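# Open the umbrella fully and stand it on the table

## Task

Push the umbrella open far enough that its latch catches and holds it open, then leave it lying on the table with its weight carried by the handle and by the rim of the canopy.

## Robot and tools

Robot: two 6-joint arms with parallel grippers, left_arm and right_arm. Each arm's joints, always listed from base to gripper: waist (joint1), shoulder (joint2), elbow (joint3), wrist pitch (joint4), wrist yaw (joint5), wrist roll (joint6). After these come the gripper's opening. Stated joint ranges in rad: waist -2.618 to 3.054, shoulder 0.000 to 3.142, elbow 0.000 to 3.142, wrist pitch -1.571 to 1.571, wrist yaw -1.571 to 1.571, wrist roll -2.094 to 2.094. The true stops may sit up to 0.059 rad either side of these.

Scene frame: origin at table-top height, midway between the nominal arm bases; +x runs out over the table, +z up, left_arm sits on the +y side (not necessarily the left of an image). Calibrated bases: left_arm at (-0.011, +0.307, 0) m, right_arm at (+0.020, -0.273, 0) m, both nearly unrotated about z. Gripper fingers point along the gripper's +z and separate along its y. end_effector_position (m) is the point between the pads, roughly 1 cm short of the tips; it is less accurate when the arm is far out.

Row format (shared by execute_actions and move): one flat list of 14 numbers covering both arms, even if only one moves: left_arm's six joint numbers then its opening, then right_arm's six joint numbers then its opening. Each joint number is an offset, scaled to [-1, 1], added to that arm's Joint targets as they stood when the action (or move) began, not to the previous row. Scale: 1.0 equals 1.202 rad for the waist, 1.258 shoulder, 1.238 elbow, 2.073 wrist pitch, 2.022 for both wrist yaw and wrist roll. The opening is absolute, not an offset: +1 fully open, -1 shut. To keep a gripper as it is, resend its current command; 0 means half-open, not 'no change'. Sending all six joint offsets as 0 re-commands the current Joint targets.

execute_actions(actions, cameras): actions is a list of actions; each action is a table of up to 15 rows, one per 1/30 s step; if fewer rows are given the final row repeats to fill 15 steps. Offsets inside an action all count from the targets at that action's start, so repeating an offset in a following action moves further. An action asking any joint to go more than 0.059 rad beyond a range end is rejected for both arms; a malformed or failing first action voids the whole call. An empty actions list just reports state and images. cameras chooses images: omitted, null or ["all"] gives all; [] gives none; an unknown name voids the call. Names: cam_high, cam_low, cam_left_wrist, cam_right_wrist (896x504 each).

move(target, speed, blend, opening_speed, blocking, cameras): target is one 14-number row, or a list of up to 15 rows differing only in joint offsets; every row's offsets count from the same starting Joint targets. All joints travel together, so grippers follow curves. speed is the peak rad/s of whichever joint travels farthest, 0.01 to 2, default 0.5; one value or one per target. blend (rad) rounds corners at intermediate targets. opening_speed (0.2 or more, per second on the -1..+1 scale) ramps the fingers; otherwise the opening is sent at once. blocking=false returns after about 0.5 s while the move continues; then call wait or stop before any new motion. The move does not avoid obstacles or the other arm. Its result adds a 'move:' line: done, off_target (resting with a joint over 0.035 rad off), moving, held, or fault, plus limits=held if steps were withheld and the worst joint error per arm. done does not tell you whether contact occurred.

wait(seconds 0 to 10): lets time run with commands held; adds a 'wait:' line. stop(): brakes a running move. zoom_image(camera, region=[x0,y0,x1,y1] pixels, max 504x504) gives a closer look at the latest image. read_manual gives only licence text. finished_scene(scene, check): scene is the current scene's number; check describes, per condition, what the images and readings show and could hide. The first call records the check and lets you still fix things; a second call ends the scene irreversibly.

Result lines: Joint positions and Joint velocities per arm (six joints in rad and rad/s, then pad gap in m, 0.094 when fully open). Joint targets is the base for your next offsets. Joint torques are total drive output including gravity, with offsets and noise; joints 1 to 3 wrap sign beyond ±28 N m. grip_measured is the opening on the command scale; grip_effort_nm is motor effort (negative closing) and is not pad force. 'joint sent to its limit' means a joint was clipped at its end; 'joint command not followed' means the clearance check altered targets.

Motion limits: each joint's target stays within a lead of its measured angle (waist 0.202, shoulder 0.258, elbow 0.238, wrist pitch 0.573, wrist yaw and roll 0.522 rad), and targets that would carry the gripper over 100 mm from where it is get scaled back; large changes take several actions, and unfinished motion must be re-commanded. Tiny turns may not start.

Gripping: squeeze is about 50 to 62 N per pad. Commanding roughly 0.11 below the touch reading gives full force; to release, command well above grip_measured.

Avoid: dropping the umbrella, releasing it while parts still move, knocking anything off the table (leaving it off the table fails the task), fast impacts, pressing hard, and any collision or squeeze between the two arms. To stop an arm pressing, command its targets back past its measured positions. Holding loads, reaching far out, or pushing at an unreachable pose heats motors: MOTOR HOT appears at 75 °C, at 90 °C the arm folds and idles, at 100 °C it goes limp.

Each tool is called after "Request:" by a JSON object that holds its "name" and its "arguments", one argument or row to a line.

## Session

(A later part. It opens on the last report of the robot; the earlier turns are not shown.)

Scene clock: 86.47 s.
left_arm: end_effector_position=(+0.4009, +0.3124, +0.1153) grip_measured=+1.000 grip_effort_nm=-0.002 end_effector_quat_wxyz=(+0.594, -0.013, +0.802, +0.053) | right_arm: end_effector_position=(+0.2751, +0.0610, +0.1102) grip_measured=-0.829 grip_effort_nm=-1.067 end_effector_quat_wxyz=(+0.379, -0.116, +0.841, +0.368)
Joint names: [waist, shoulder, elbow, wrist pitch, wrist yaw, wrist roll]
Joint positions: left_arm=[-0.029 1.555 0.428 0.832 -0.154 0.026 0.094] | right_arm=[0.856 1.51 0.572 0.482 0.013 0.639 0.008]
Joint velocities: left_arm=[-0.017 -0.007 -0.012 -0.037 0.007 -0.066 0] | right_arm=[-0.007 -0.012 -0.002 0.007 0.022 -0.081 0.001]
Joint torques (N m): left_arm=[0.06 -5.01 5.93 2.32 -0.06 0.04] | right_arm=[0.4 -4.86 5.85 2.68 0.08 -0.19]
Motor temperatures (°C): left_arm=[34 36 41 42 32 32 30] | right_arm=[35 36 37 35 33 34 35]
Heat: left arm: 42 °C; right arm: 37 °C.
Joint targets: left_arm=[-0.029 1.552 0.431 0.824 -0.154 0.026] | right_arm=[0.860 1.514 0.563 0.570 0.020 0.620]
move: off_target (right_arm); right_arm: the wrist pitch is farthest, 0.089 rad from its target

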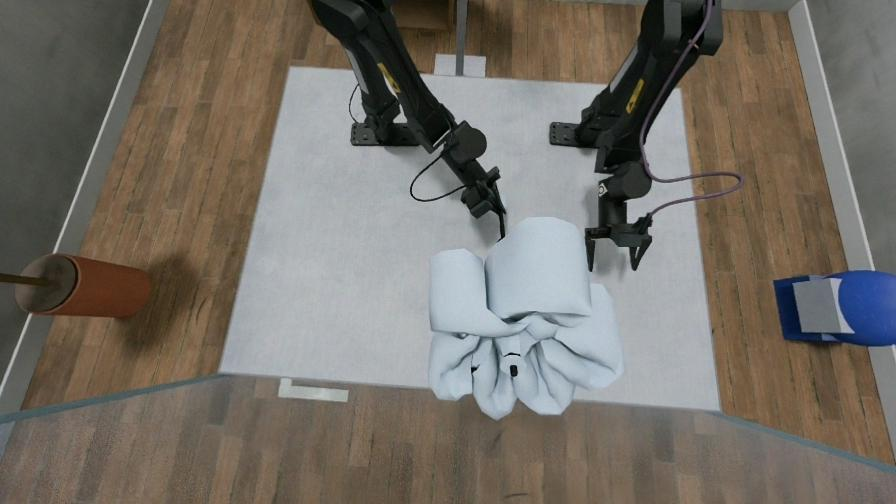

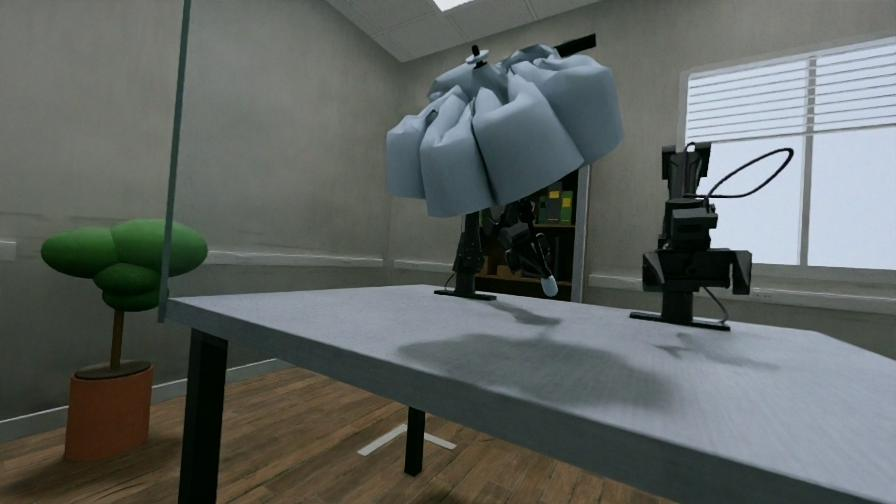

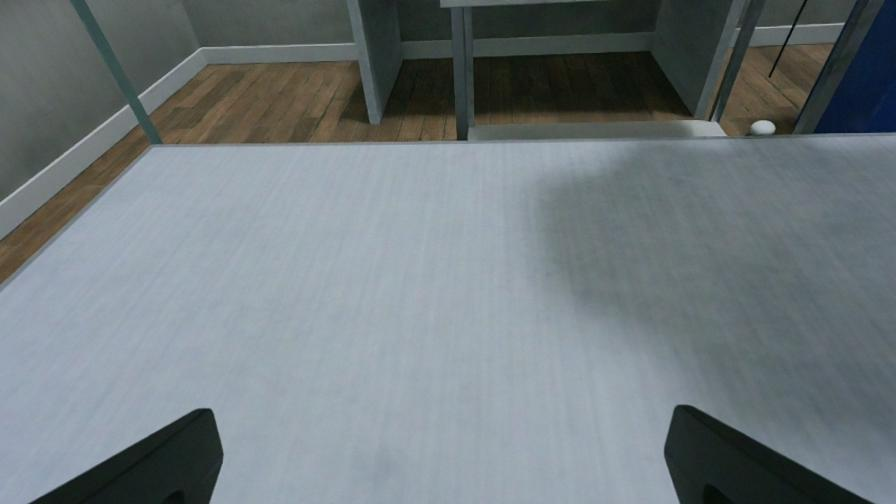

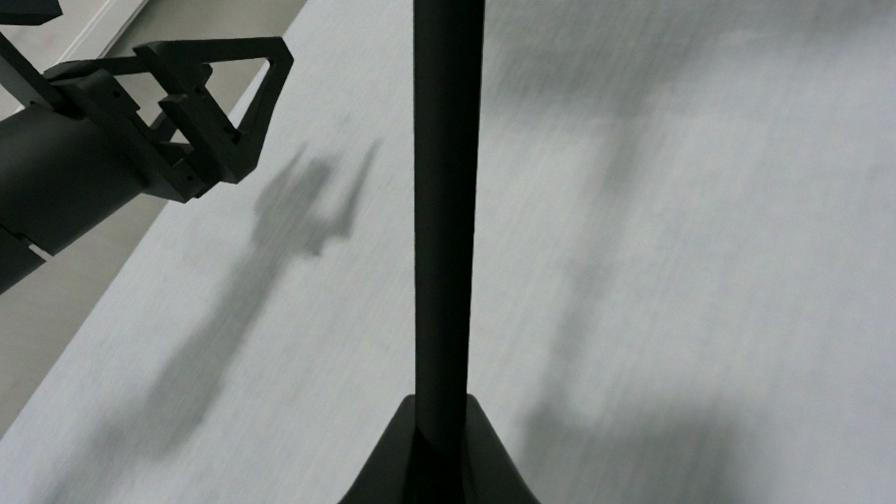

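Request:
{"name": "move", "arguments": {
  "target": [0,0,0,0,0,0,1, 0.1298,0.0644,-0.1672,0.3468,0.0074,0.229,-1],
  "speed": 0.6
}}

Scene clock: 112.97 s.
left_arm: end_effector_position=(+0.4009, +0.3124, +0.1153) grip_measured=+1.000 grip_effort_nm=-0.007 end_effector_quat_wxyz=(+0.594, -0.013, +0.802, +0.053) | right_arm: end_effector_position=(+0.2181, +0.0895, +0.1702) grip_measured=-0.828 grip_effort_nm=-1.057 end_effector_quat_wxyz=(+0.325, +0.024, +0.710, +0.624)
Joint names: [waist, shoulder, elbow, wrist pitch, wrist yaw, wrist roll]
Joint positions: left_arm=[-0.029 1.555 0.428 0.832 -0.154 0.026 0.094] | right_arm=[1.011 1.588 0.365 1.214 0.021 1.124 0.008]
Joint velocities: left_arm=[-0.012 0.002 -0.007 0.037 0.007 -0.022 0] | right_arm=[-0.002 0.012 -0.022 0.007 0.022 0.022 0]
Joint torques (N m): left_arm=[0.03 -5.04 5.91 2.32 -0.05 0.03] | right_arm=[0.47 -4.34 4.75 2.63 0.14 -0.37]
Motor temperatures (°C): left_arm=[34 36 41 43 32 32 30] | right_arm=[35 36 36 42 33 34 36]
Heat: left arm: 43 °C; right arm: 42 °C.
Joint targets: left_arm=[-0.029 1.552 0.431 0.824 -0.154 0.026] | right_arm=[1.016 1.595 0.356 1.290 0.035 1.083]
move: off_target (right_arm); right_arm: the wrist pitch is farthest, 0.075 rad from its target

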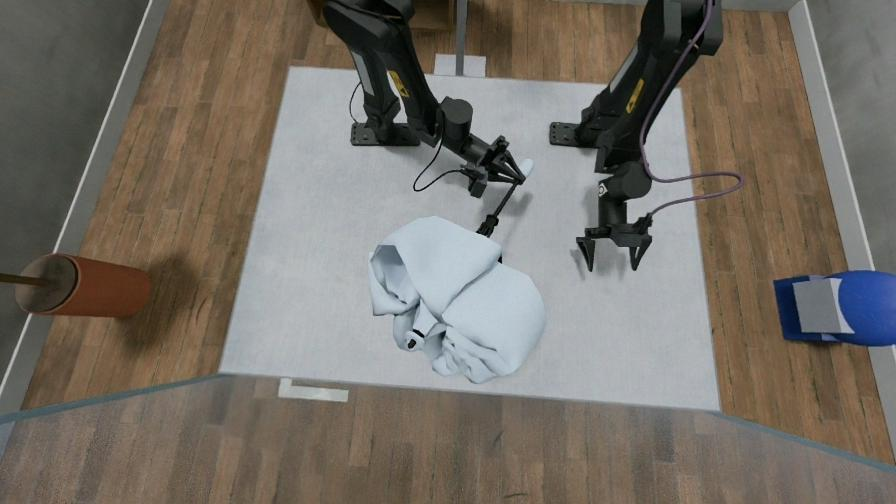

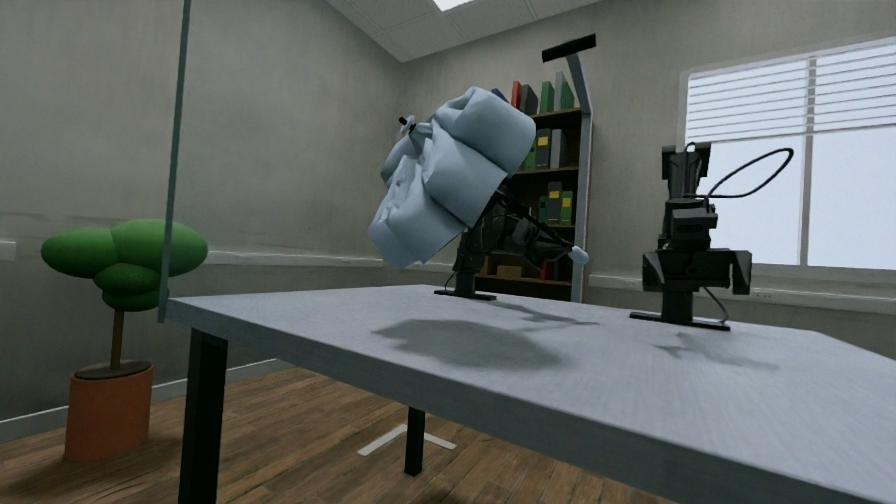

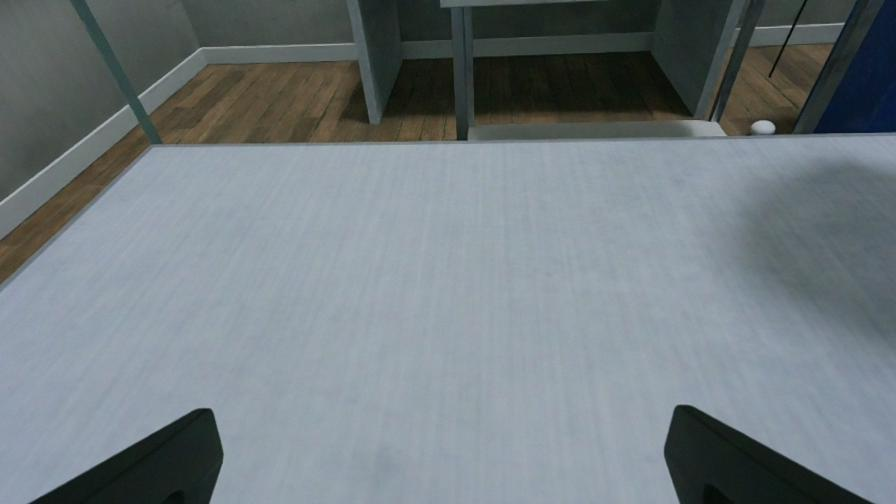

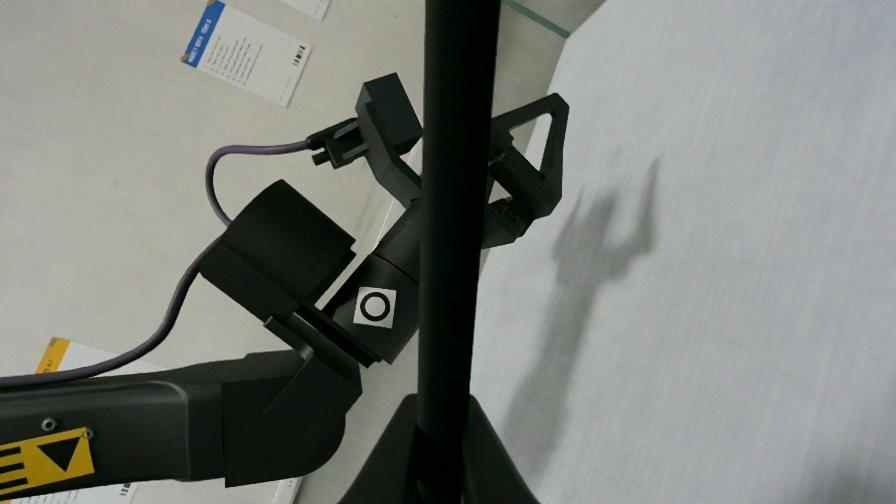

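Request:
{"name": "zoom_image", "arguments": {
  "camera": "cam_high",
  "region": [420, 130, 560, 290]
}}

Request:
{"name": "zoom_image", "arguments": {
  "camera": "cam_low",
  "region": [350, 70, 620, 290]
}}

Scaled by 3.150 from the camera's 896x504 image, which has a finer 1280x720 frame.

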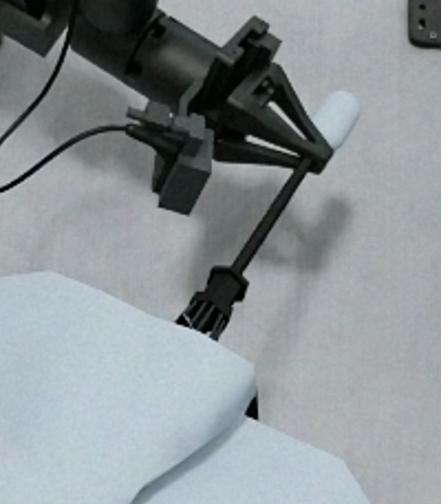

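Scaled by 1.867 from the camera's 896x504 image, which has a finer 1280x720 frame.

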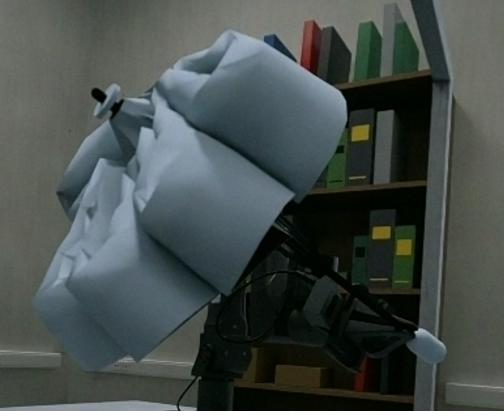

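Request:
{"name": "move", "arguments": {
  "target": [-0.1412,-0.3,0.088,-0.0914,0.4545,-0.3986,0.3, 0,0,0,0,0,0,-1],
  "speed": 0.7
}}

Scene clock: 131.53 s.
left_arm: end_effector_position=(+0.3046, +0.1121, +0.2535) grip_measured=+0.301 grip_effort_nm=-0.066 end_effector_quat_wxyz=(+0.444, +0.065, +0.710, -0.543) | right_arm: end_effector_position=(+0.2181, +0.0894, +0.1707) grip_measured=-0.828 grip_effort_nm=-1.067 end_effector_quat_wxyz=(+0.325, +0.024, +0.709, +0.625)
Joint names: [waist, shoulder, elbow, wrist pitch, wrist yaw, wrist roll]
Joint positions: left_arm=[-0.192 1.188 0.516 0.651 0.758 -0.779 0.061] | right_arm=[1.011 1.588 0.365 1.216 0.021 1.125 0.008]
Joint velocities: left_arm=[-0.007 -0.007 0.007 -0.007 -0.066 -0.007 0] | right_arm=[-0.022 0.002 -0.002 0.022 -0.007 -0.007 0.001]
Joint torques (N m): left_arm=[-0.47 -4.07 9.18 2.02 0.07 0.04] | right_arm=[0.44 -4.33 4.75 2.63 0.16 -0.39]
Motor temperatures (°C): left_arm=[34 36 41 44 32 32 30] | right_arm=[35 36 36 47 33 34 36]
Heat: left arm: 44 °C; right arm: 47 °C.
Joint targets: left_arm=[-0.198 1.175 0.540 0.634 0.765 -0.780] | right_arm=[1.016 1.595 0.356 1.289 0.035 1.083]
move: off_target (right_arm); right_arm: the wrist pitch is farthest, 0.074 rad from its target

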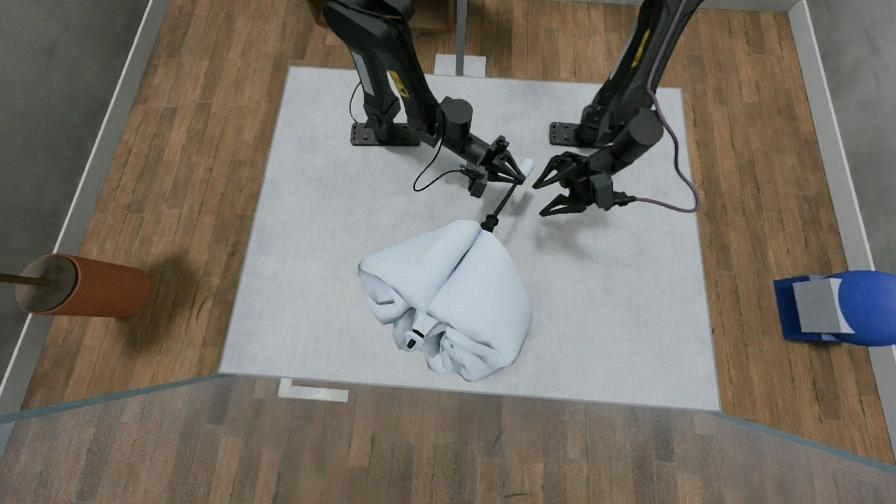

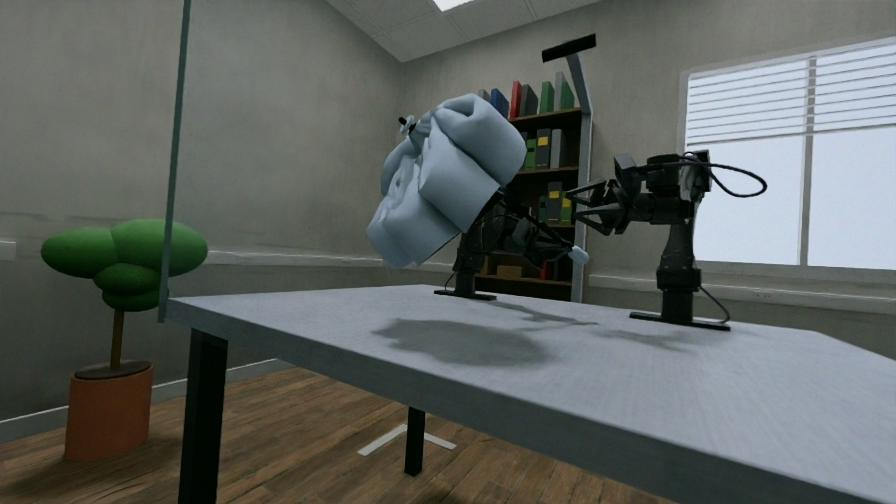

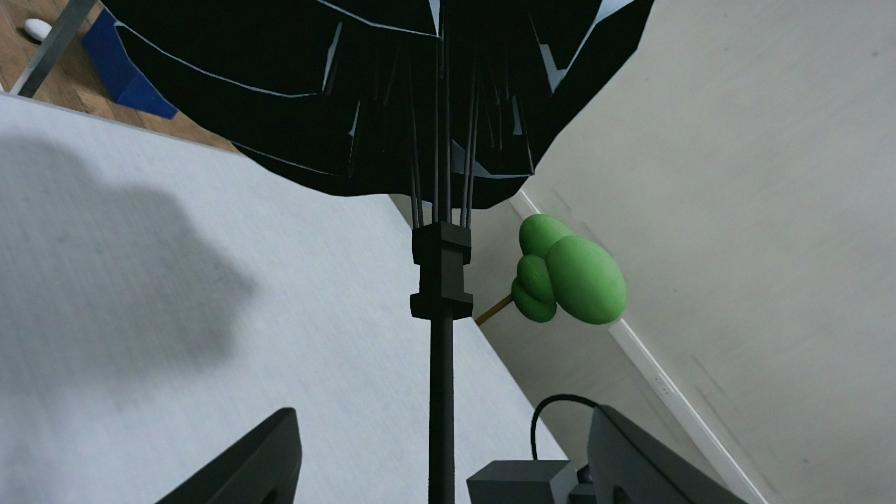

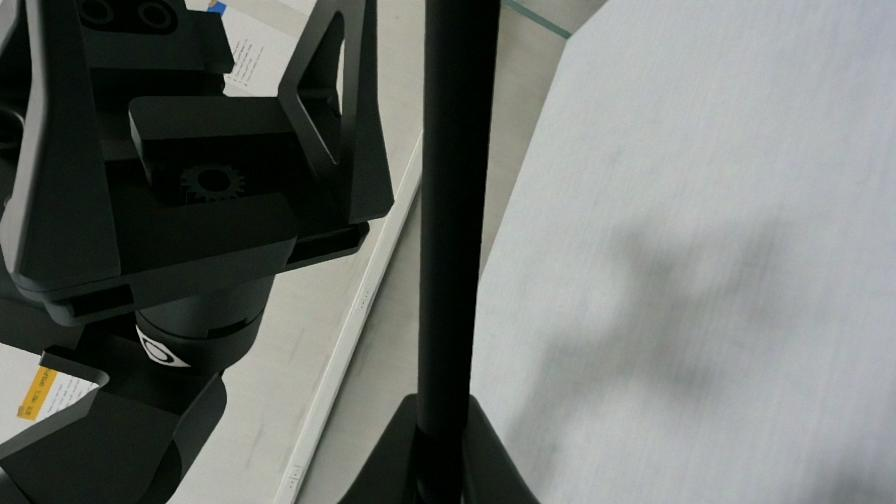

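Request:
{"name": "execute_actions", "arguments": {
  "actions": []
}}

Scene clock: 143.97 s.
left_arm: end_effector_position=(+0.3045, +0.1120, +0.2534) grip_measured=+0.301 grip_effort_nm=-0.076 end_effector_quat_wxyz=(+0.444, +0.065, +0.710, -0.543) | right_arm: end_effector_position=(+0.2182, +0.0894, +0.1708) grip_measured=-0.828 grip_effort_nm=-1.072 end_effector_quat_wxyz=(+0.325, +0.024, +0.709, +0.625)
Joint names: [waist, shoulder, elbow, wrist pitch, wrist yaw, wrist roll]
Joint positions: left_arm=[-0.192 1.188 0.516 0.651 0.758 -0.78 0.061] | right_arm=[1.011 1.588 0.365 1.216 0.021 1.125 0.008]
Joint velocities: left_arm=[0.002 -0.002 0.002 -0.051 -0.081 0.037 0] | right_arm=[-0.022 0.002 -0.007 0.022 0.037 -0.007 0.001]
Joint torques (N m): left_arm=[-0.49 -4.07 9.17 2.04 0.07 0.05] | right_arm=[0.44 -4.33 4.74 2.63 0.14 -0.4]
Motor temperatures (°C): left_arm=[34 36 41 44 32 32 30] | right_arm=[35 36 36 50 33 34 36]
Heat: left arm: 44 °C; right arm: 50 °C.
Joint targets: left_arm=[-0.198 1.175 0.540 0.634 0.765 -0.780] | right_arm=[1.016 1.595 0.356 1.289 0.035 1.083]
Tool commands: left_gripper/opening=+0.3 right_gripper/opening=-1.0

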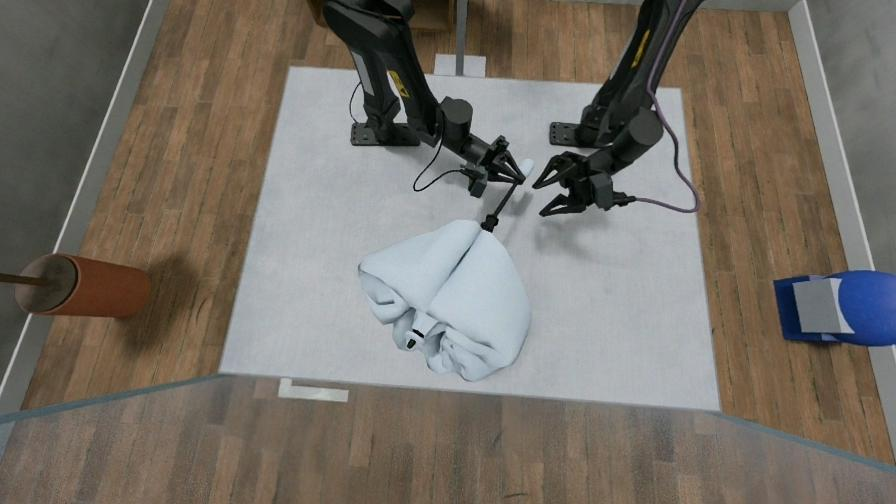

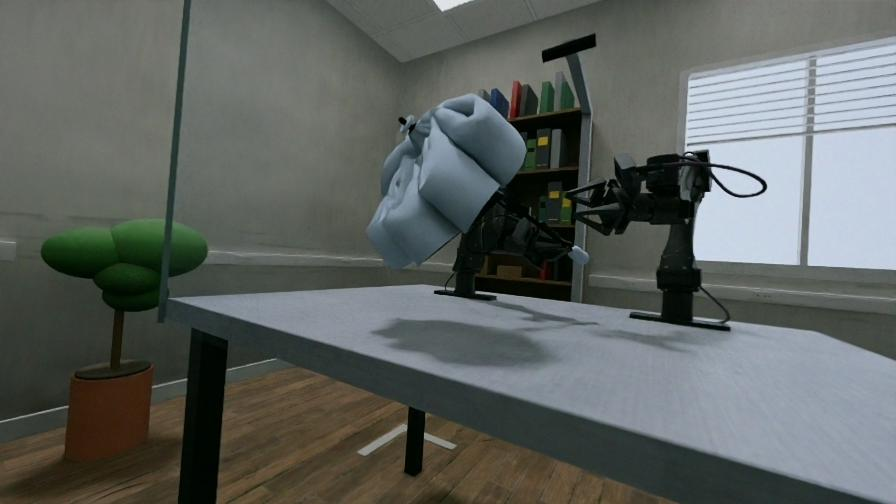

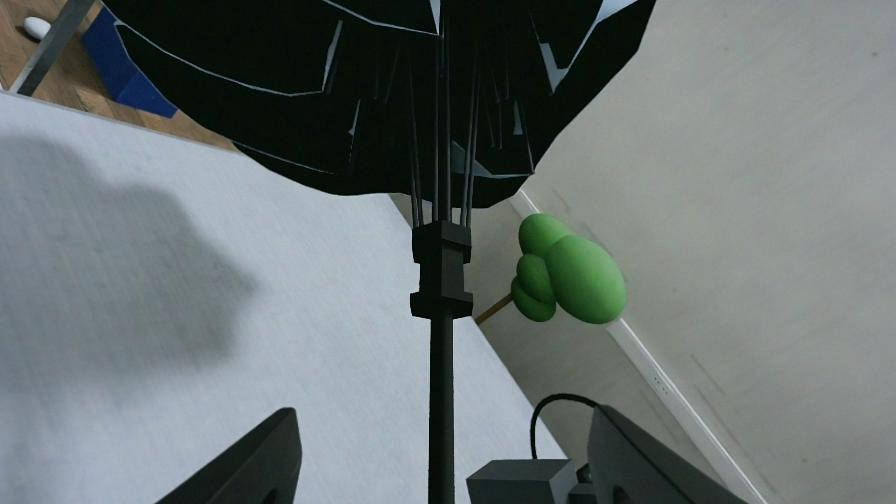

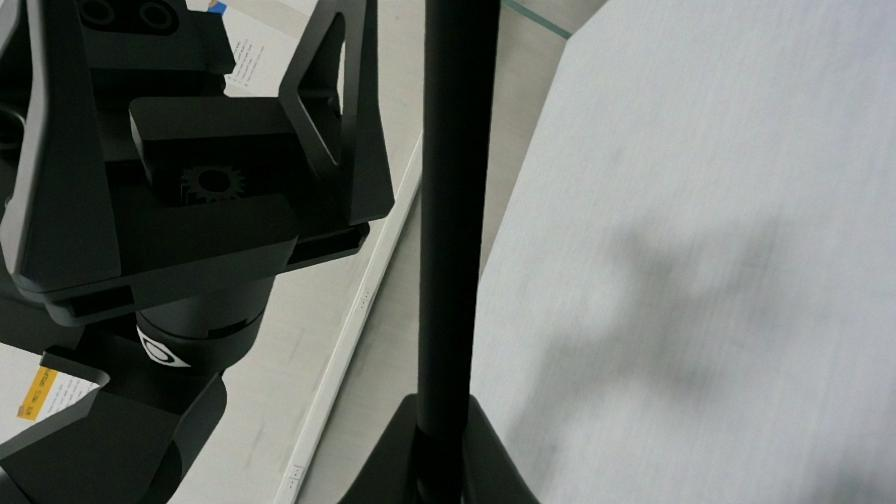

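Request:
{"name": "move", "arguments": {
  "target": [-0.2354, 0.1399, -0.0501, 0.1249, -0.1330, 0, 0.3, 0, 0, 0, 0, 0, 0, -1],
  "speed": 0.4,
  "cameras": ["cam_left_wrist", "cam_high", "cam_right_wrist"]
}}

Scene clock: 159.77 s.
left_arm: end_effector_position=(+0.2930, +0.0425, +0.2404) grip_measured=+0.301 grip_effort_nm=-0.071 end_effector_quat_wxyz=(+0.456, +0.085, +0.690, -0.556) | right_arm: end_effector_position=(+0.2182, +0.0894, +0.1710) grip_measured=-0.828 grip_effort_nm=-1.067 end_effector_quat_wxyz=(+0.325, +0.024, +0.709, +0.625)
Joint names: [waist, shoulder, elbow, wrist pitch, wrist yaw, wrist roll]
Joint positions: left_arm=[-0.477 1.343 0.494 0.888 0.502 -0.78 0.061] | right_arm=[1.011 1.588 0.365 1.217 0.021 1.125 0.008]
Joint velocities: left_arm=[-0.007 0.007 0.002 -0.022 0.007 0.037 0] | right_arm=[0.007 -0.007 -0.007 -0.007 -0.007 -0.007 -0.001]
Joint torques (N m): left_arm=[-0.35 -3.37 5.53 2.35 -0.07 0.05] | right_arm=[0.46 -4.34 4.71 2.63 0.14 -0.4]
Motor temperatures (°C): left_arm=[34 36 41 44 32 32 30] | right_arm=[35 36 36 51 33 34 36]
Heat: left arm: 44 °C; right arm: 51 °C.
Joint targets: left_arm=[-0.481 1.351 0.478 0.893 0.496 -0.780] | right_arm=[1.016 1.595 0.356 1.289 0.035 1.083]
move: off_target (right_arm); right_arm: the wrist pitch is farthest, 0.072 rad from its target
Images, in order (width x height): cam_high 896x504, cam_left_wrist 896x504, cam_right_wrist 896x504.

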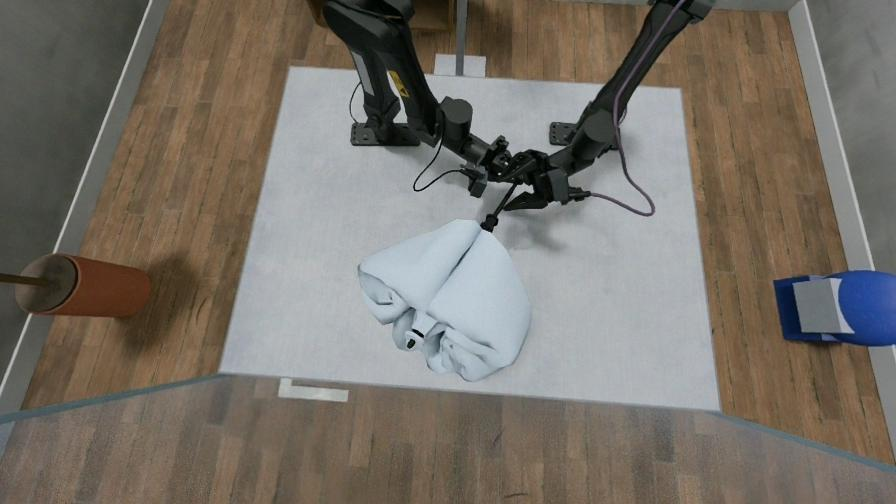

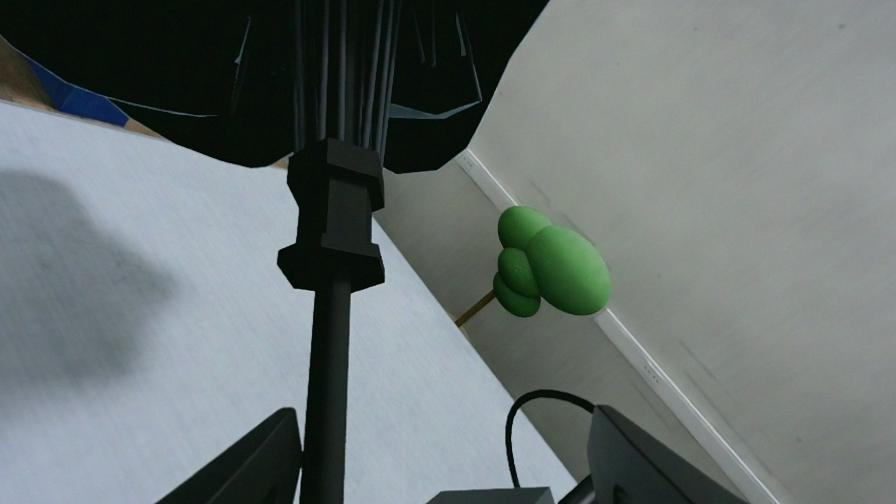

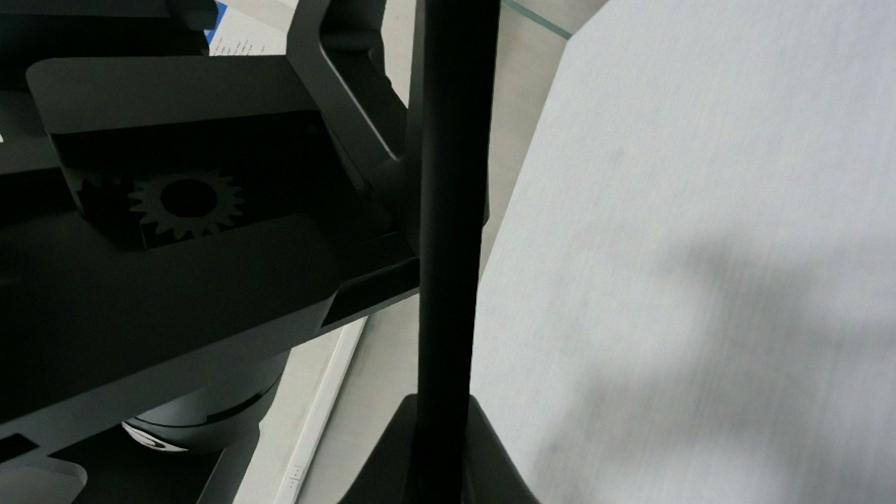

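Request:
{"name": "move", "arguments": {
  "target": [0, 0.0175, -0.0363, 0.0106, -0.006, 0, 0.3, 0, 0, 0, 0, 0, 0, -1],
  "speed": 0.2,
  "cameras": ["cam_left_wrist"]
}}

Scene clock: 163.47 s.
left_arm: end_effector_position=(+0.2911, +0.0457, +0.2189) grip_measured=+0.301 grip_effort_nm=-0.076 end_effector_quat_wxyz=(+0.446, +0.075, +0.704, -0.548) | right_arm: end_effector_position=(+0.2182, +0.0894, +0.1710) grip_measured=-0.828 grip_effort_nm=-1.067 end_effector_quat_wxyz=(+0.325, +0.024, +0.709, +0.625)
Joint names: [waist, shoulder, elbow, wrist pitch, wrist yaw, wrist roll]
Joint positions: left_arm=[-0.477 1.363 0.45 0.911 0.49 -0.78 0.061] | right_arm=[1.011 1.588 0.365 1.217 0.021 1.125 0.008]
Joint velocities: left_arm=[-0.007 -0.002 0.002 0.066 -0.022 -0.037 -0.001] | right_arm=[-0.012 -0.012 0.002 -0.081 0.022 -0.022 0]
Joint torques (N m): left_arm=[-0.35 -3.23 5.24 2.37 -0.06 0.05] | right_arm=[0.49 -4.38 4.7 2.62 0.15 -0.4]
Motor temperatures (°C): left_arm=[34 36 41 45 32 32 30] | right_arm=[35 36 36 52 33 35 36]
Heat: left arm: 45 °C; right arm: 52 °C.
Joint targets: left_arm=[-0.481 1.373 0.433 0.915 0.484 -0.780] | right_arm=[1.016 1.595 0.356 1.289 0.035 1.083]
move: off_target (right_arm); right_arm: the wrist pitch is farthest, 0.072 rad from its target
Images, in order (width x height): cam_left_wrist 896x504.

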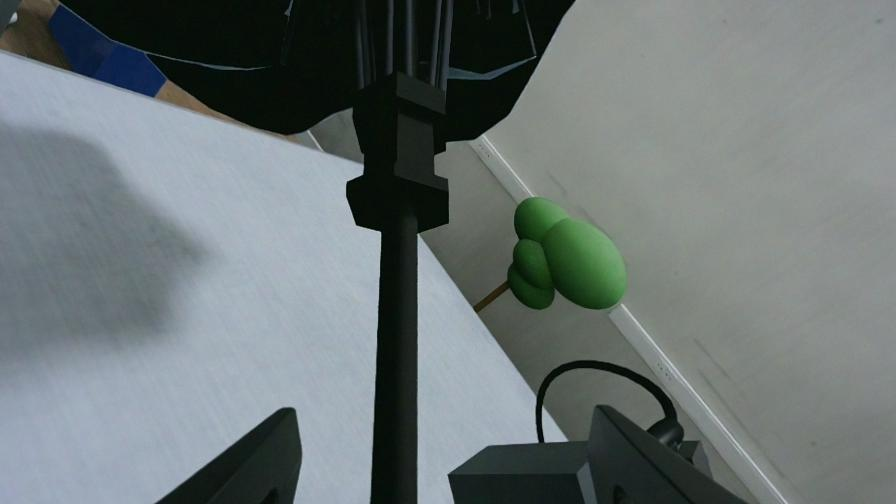

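Request:
{"name": "move", "arguments": {
  "target": [0.0075, 0.0501, -0.0057, 0.0347, 0.0025, 0, 0.3, 0, 0, 0, 0, 0, 0, -1],
  "speed": 0.2,
  "cameras": ["cam_left_wrist"]
}}

Scene clock: 181.83 s.
left_arm: end_effector_position=(+0.2953, +0.0435, +0.2091) grip_measured=+0.301 grip_effort_nm=-0.071 end_effector_quat_wxyz=(+0.447, +0.075, +0.703, -0.548) | right_arm: end_effector_position=(+0.2182, +0.0894, +0.1710) grip_measured=-0.828 grip_effort_nm=-1.057 end_effector_quat_wxyz=(+0.325, +0.024, +0.709, +0.625)
Joint names: [waist, shoulder, elbow, wrist pitch, wrist yaw, wrist roll]
Joint positions: left_arm=[-0.477 1.426 0.442 0.983 0.49 -0.78 0.061] | right_arm=[1.011 1.588 0.365 1.217 0.021 1.125 0.008]
Joint velocities: left_arm=[-0.007 -0.002 -0.017 -0.037 0.007 -0.081 0] | right_arm=[0.022 0.022 0.002 0.007 -0.037 0.037 -0.001]
Joint torques (N m): left_arm=[0.44 -3.49 4.98 2.36 -0.01 0.04] | right_arm=[0.47 -4.3 4.74 2.63 0.14 -0.4]
Motor temperatures (°C): left_arm=[34 35 41 48 32 32 30] | right_arm=[35 36 36 53 33 35 36]
Heat: left arm: 48 °C; right arm: 53 °C.
Joint targets: left_arm=[-0.472 1.436 0.426 0.987 0.489 -0.780] | right_arm=[1.016 1.595 0.356 1.289 0.035 1.083]
move: off_target (right_arm); right_arm: the wrist pitch is farthest, 0.072 rad from its target
Images, in order (width x height): cam_left_wrist 896x504.

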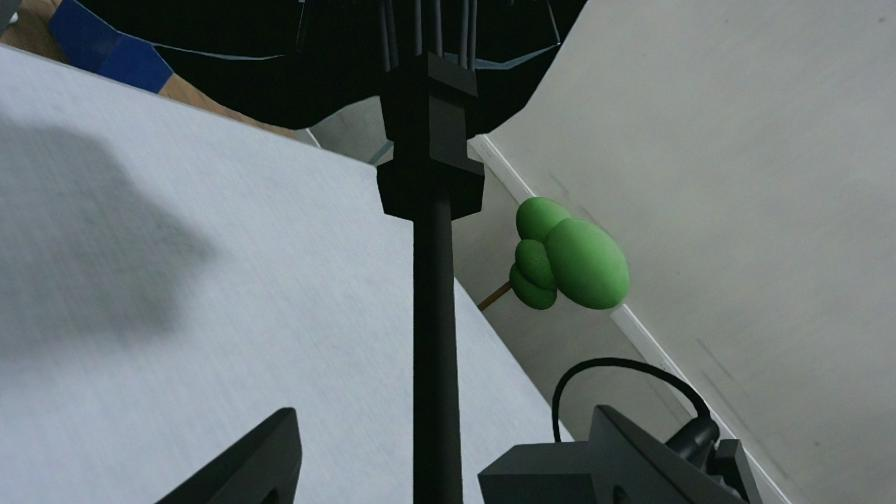

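Request:
{"name": "move", "arguments": {
  "target": [0, 0, 0, 0, 0, 0, -0.70, 0, 0, 0, 0, 0, 0, -1],
  "opening_speed": 1.0,
  "cameras": ["cam_left_wrist"]
}}

Scene clock: 186.63 s.
left_arm: end_effector_position=(+0.2953, +0.0435, +0.2094) grip_measured=-0.699 grip_effort_nm=-0.081 end_effector_quat_wxyz=(+0.447, +0.075, +0.703, -0.548) | right_arm: end_effector_position=(+0.2182, +0.0894, +0.1710) grip_measured=-0.828 grip_effort_nm=-1.062 end_effector_quat_wxyz=(+0.325, +0.024, +0.709, +0.625)
Joint names: [waist, shoulder, elbow, wrist pitch, wrist yaw, wrist roll]
Joint positions: left_arm=[-0.477 1.426 0.442 0.984 0.49 -0.78 0.014] | right_arm=[1.011 1.588 0.365 1.217 0.021 1.125 0.008]
Joint velocities: left_arm=[-0.002 -0.022 0.007 0.007 -0.066 -0.022 0.001] | right_arm=[-0.002 -0.002 -0.017 0.066 0.051 -0.022 -0.001]
Joint torques (N m): left_arm=[0.44 -3.47 4.98 2.36 -0.02 0.05] | right_arm=[0.47 -4.37 4.75 2.63 0.14 -0.41]
Motor temperatures (°C): left_arm=[34 35 41 48 32 32 30] | right_arm=[35 36 36 54 33 35 37]
Heat: left arm: 48 °C; right arm: 54 °C.
Joint targets: left_arm=[-0.472 1.436 0.426 0.987 0.489 -0.780] | right_arm=[1.016 1.595 0.356 1.289 0.035 1.083]
move: off_target (right_arm); right_arm: the wrist pitch is farthest, 0.072 rad from its target
Images, in order (width x height): cam_left_wrist 896x504.

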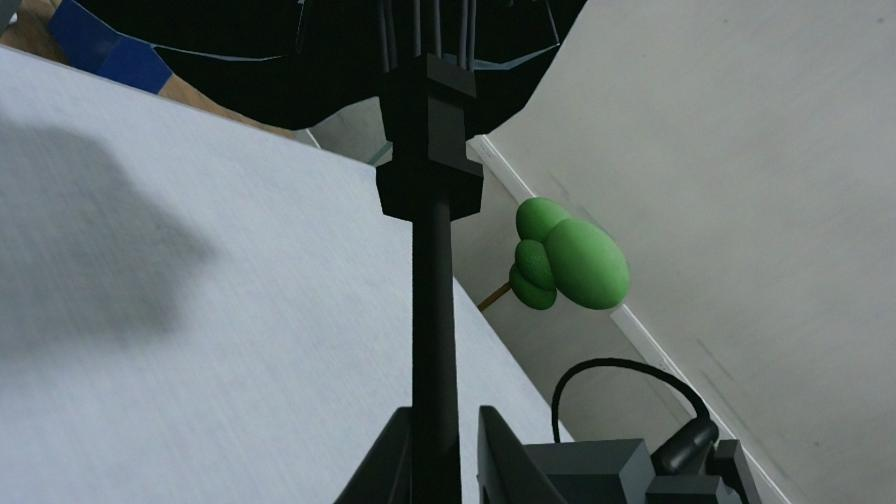

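Request:
{"name": "move", "arguments": {
  "target": [0.0004, 0.0819, 0.1349, -0.0309, 0.0002, 0, -0.70, 0, 0, 0, 0, 0, 0, -1],
  "speed": 0.15,
  "cameras": ["cam_left_wrist", "cam_right_wrist"]
}}

Scene clock: 194.00 s.
left_arm: end_effector_position=(+0.3220, +0.0287, +0.2143) grip_measured=-0.699 grip_effort_nm=-0.076 end_effector_quat_wxyz=(+0.443, +0.074, +0.707, -0.547) | right_arm: end_effector_position=(+0.2186, +0.0892, +0.1702) grip_measured=-0.828 grip_effort_nm=-1.057 end_effector_quat_wxyz=(+0.325, +0.026, +0.710, +0.625)
Joint names: [waist, shoulder, elbow, wrist pitch, wrist yaw, wrist roll]
Joint positions: left_arm=[-0.477 1.525 0.569 0.945 0.491 -0.78 0.014] | right_arm=[1.011 1.59 0.365 1.217 0.024 1.128 0.008]
Joint velocities: left_arm=[-0.017 -0.002 -0.002 0.022 0.022 0.037 0] | right_arm=[0.012 0.017 0.017 0.095 -0.11 -0.022 0]
Joint torques (N m): left_arm=[0.47 -4.11 8.36 2.11 -0.02 0.05] | right_arm=[0.44 -4.52 4.72 2.62 0.11 -0.43]
Motor temperatures (°C): left_arm=[34 35 41 48 32 32 30] | right_arm=[35 36 36 54 33 35 37]
Heat: left arm: 48 °C; right arm: 54 °C.
Joint targets: left_arm=[-0.472 1.539 0.593 0.923 0.489 -0.780] | right_arm=[1.016 1.595 0.356 1.289 0.035 1.083]
move: off_target (right_arm); right_arm: the wrist pitch is farthest, 0.072 rad from its target
Images, in order (width x height): cam_left_wrist 896x504, cam_right_wrist 896x504.

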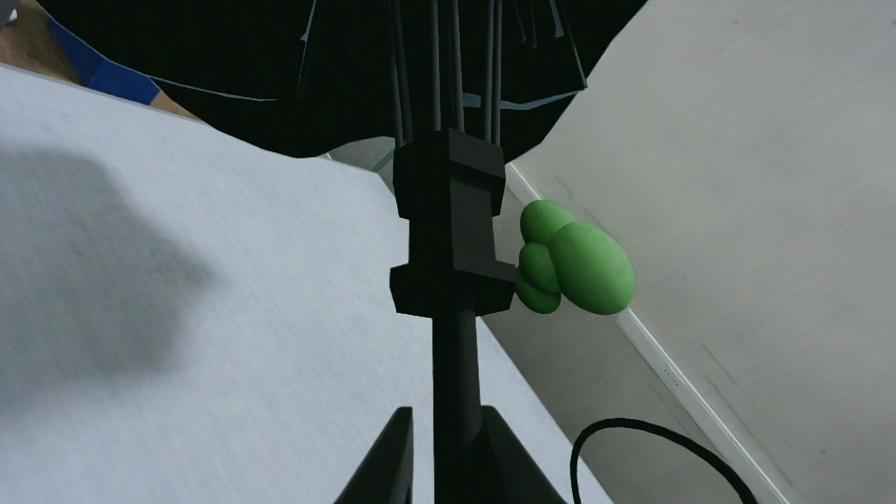

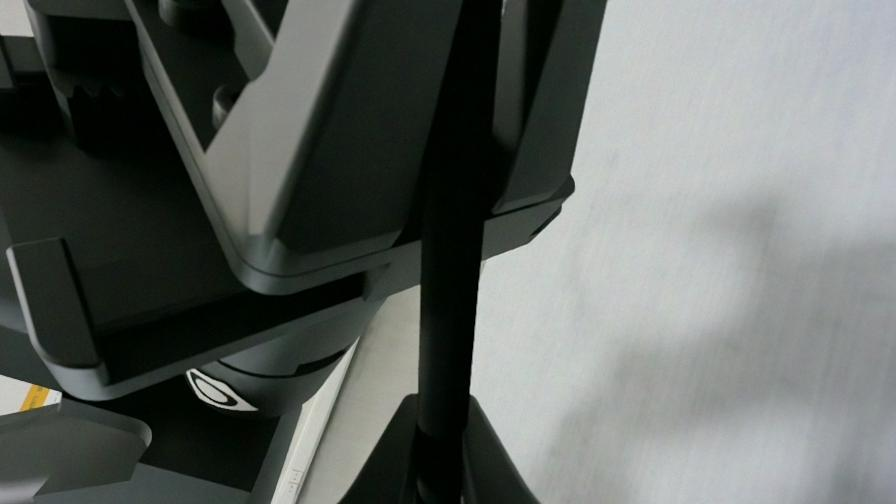

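Request:
{"name": "move", "arguments": {
  "target": [0.010, 0.0048, 0.0549, -0.0246, 0.004, 0, -0.70, 0, 0, 0, 0, 0, 0, -1],
  "speed": 0.12,
  "cameras": ["cam_left_wrist"]
}}

Scene clock: 201.50 s.
left_arm: end_effector_position=(+0.3346, +0.0264, +0.2275) grip_measured=-0.699 grip_effort_nm=-0.071 end_effector_quat_wxyz=(+0.448, +0.071, +0.705, -0.545) | right_arm: end_effector_position=(+0.2186, +0.0892, +0.1703) grip_measured=-0.828 grip_effort_nm=-1.062 end_effector_quat_wxyz=(+0.325, +0.026, +0.709, +0.625)
Joint names: [waist, shoulder, elbow, wrist pitch, wrist yaw, wrist roll]
Joint positions: left_arm=[-0.468 1.531 0.636 0.89 0.491 -0.78 0.014] | right_arm=[1.011 1.59 0.365 1.217 0.024 1.128 0.008]
Joint velocities: left_arm=[-0.002 0.012 -0.032 -0.066 0.066 0.022 0] | right_arm=[-0.022 -0.002 -0.017 -0.022 -0.037 0.007 0]
Joint torques (N m): left_arm=[0.68 -4.36 8.62 2.16 0.05 0.04] | right_arm=[0.49 -4.52 4.72 2.62 0.12 -0.44]
Motor temperatures (°C): left_arm=[34 35 41 47 32 32 30] | right_arm=[35 36 35 55 33 35 37]
Heat: left arm: 47 °C; right arm: 55 °C.
Joint targets: left_arm=[-0.460 1.545 0.661 0.872 0.497 -0.780] | right_arm=[1.016 1.595 0.356 1.289 0.035 1.083]
move: off_target (right_arm); right_arm: the wrist pitch is farthest, 0.072 rad from its target
Images, in order (width x height): cam_left_wrist 896x504.

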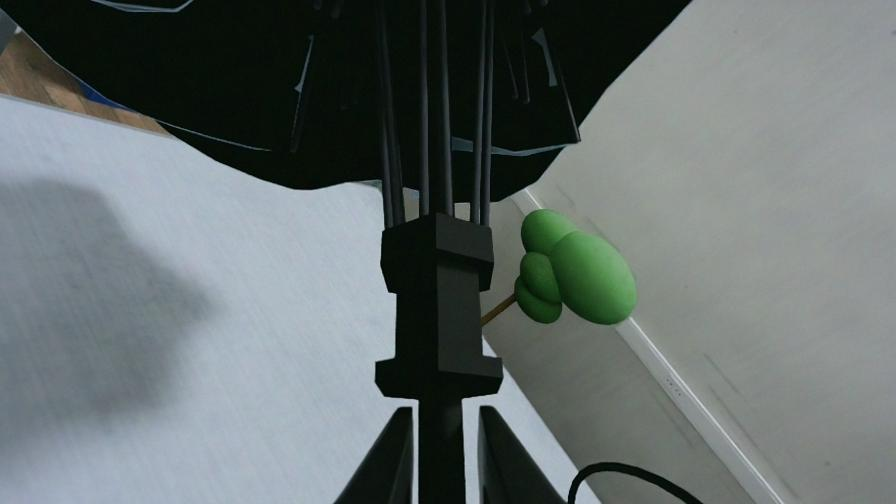

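Request:
{"name": "move", "arguments": {
  "target": [-0.001, 0.0588, 0.0985, -0.0207, 0.0015, 0, -0.70, 0, 0, 0, 0, 0, 0, -1],
  "speed": 0.12,
  "cameras": ["cam_left_wrist", "cam_low"]
}}

Scene clock: 214.17 s.
left_arm: end_effector_position=(+0.3495, +0.0103, +0.2316) grip_measured=-0.699 grip_effort_nm=-0.066 end_effector_quat_wxyz=(+0.429, +0.085, +0.709, -0.553) | right_arm: end_effector_position=(+0.2285, +0.0834, +0.1730) grip_measured=-0.828 grip_effort_nm=-1.067 end_effector_quat_wxyz=(+0.341, +0.050, +0.704, +0.621)
Joint names: [waist, shoulder, elbow, wrist pitch, wrist yaw, wrist roll]
Joint positions: left_arm=[-0.468 1.603 0.747 0.832 0.537 -0.78 0.014] | right_arm=[1.005 1.59 0.365 1.229 0.074 1.139 0.008]
Joint velocities: left_arm=[-0.012 -0.012 -0.007 -0.037 -0.022 -0.037 -0.001] | right_arm=[0.012 -0.017 0.007 0.022 -0.022 0.022 -0.001]
Joint torques (N m): left_arm=[0.58 -4.9 9.69 2.29 -0.36 0.04] | right_arm=[1.05 -4.51 4.78 2.51 -0.44 -0.54]
Motor temperatures (°C): left_arm=[34 35 43 48 32 32 30] | right_arm=[35 36 35 56 33 35 37]
Heat: left arm: 48 °C; right arm: 56 °C.
Joint targets: left_arm=[-0.461 1.619 0.783 0.829 0.500 -0.780] | right_arm=[1.016 1.595 0.356 1.289 0.035 1.083]
move: off_target (left_arm, right_arm); left_arm: the wrist yaw is farthest, 0.037 rad from its target; right_arm: the wrist pitch is farthest, 0.060 rad from its target
Images, in order (width x height): cam_low 896x504, cam_left_wrist 896x504.

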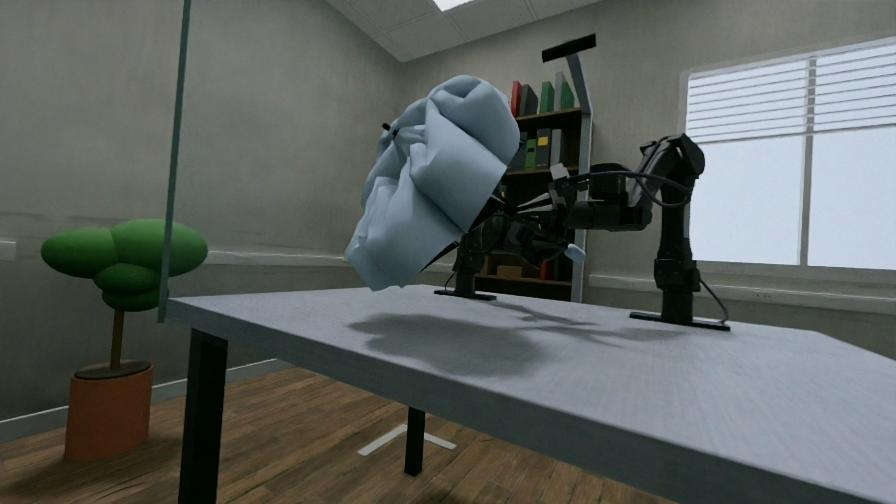

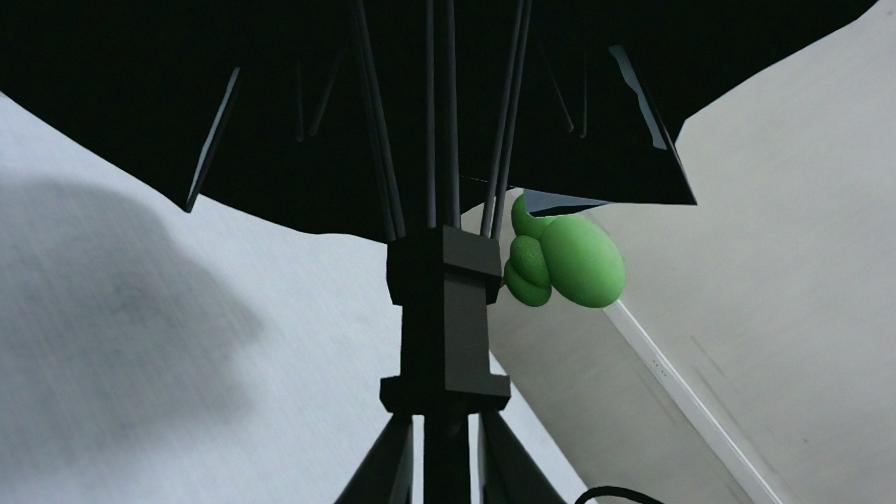

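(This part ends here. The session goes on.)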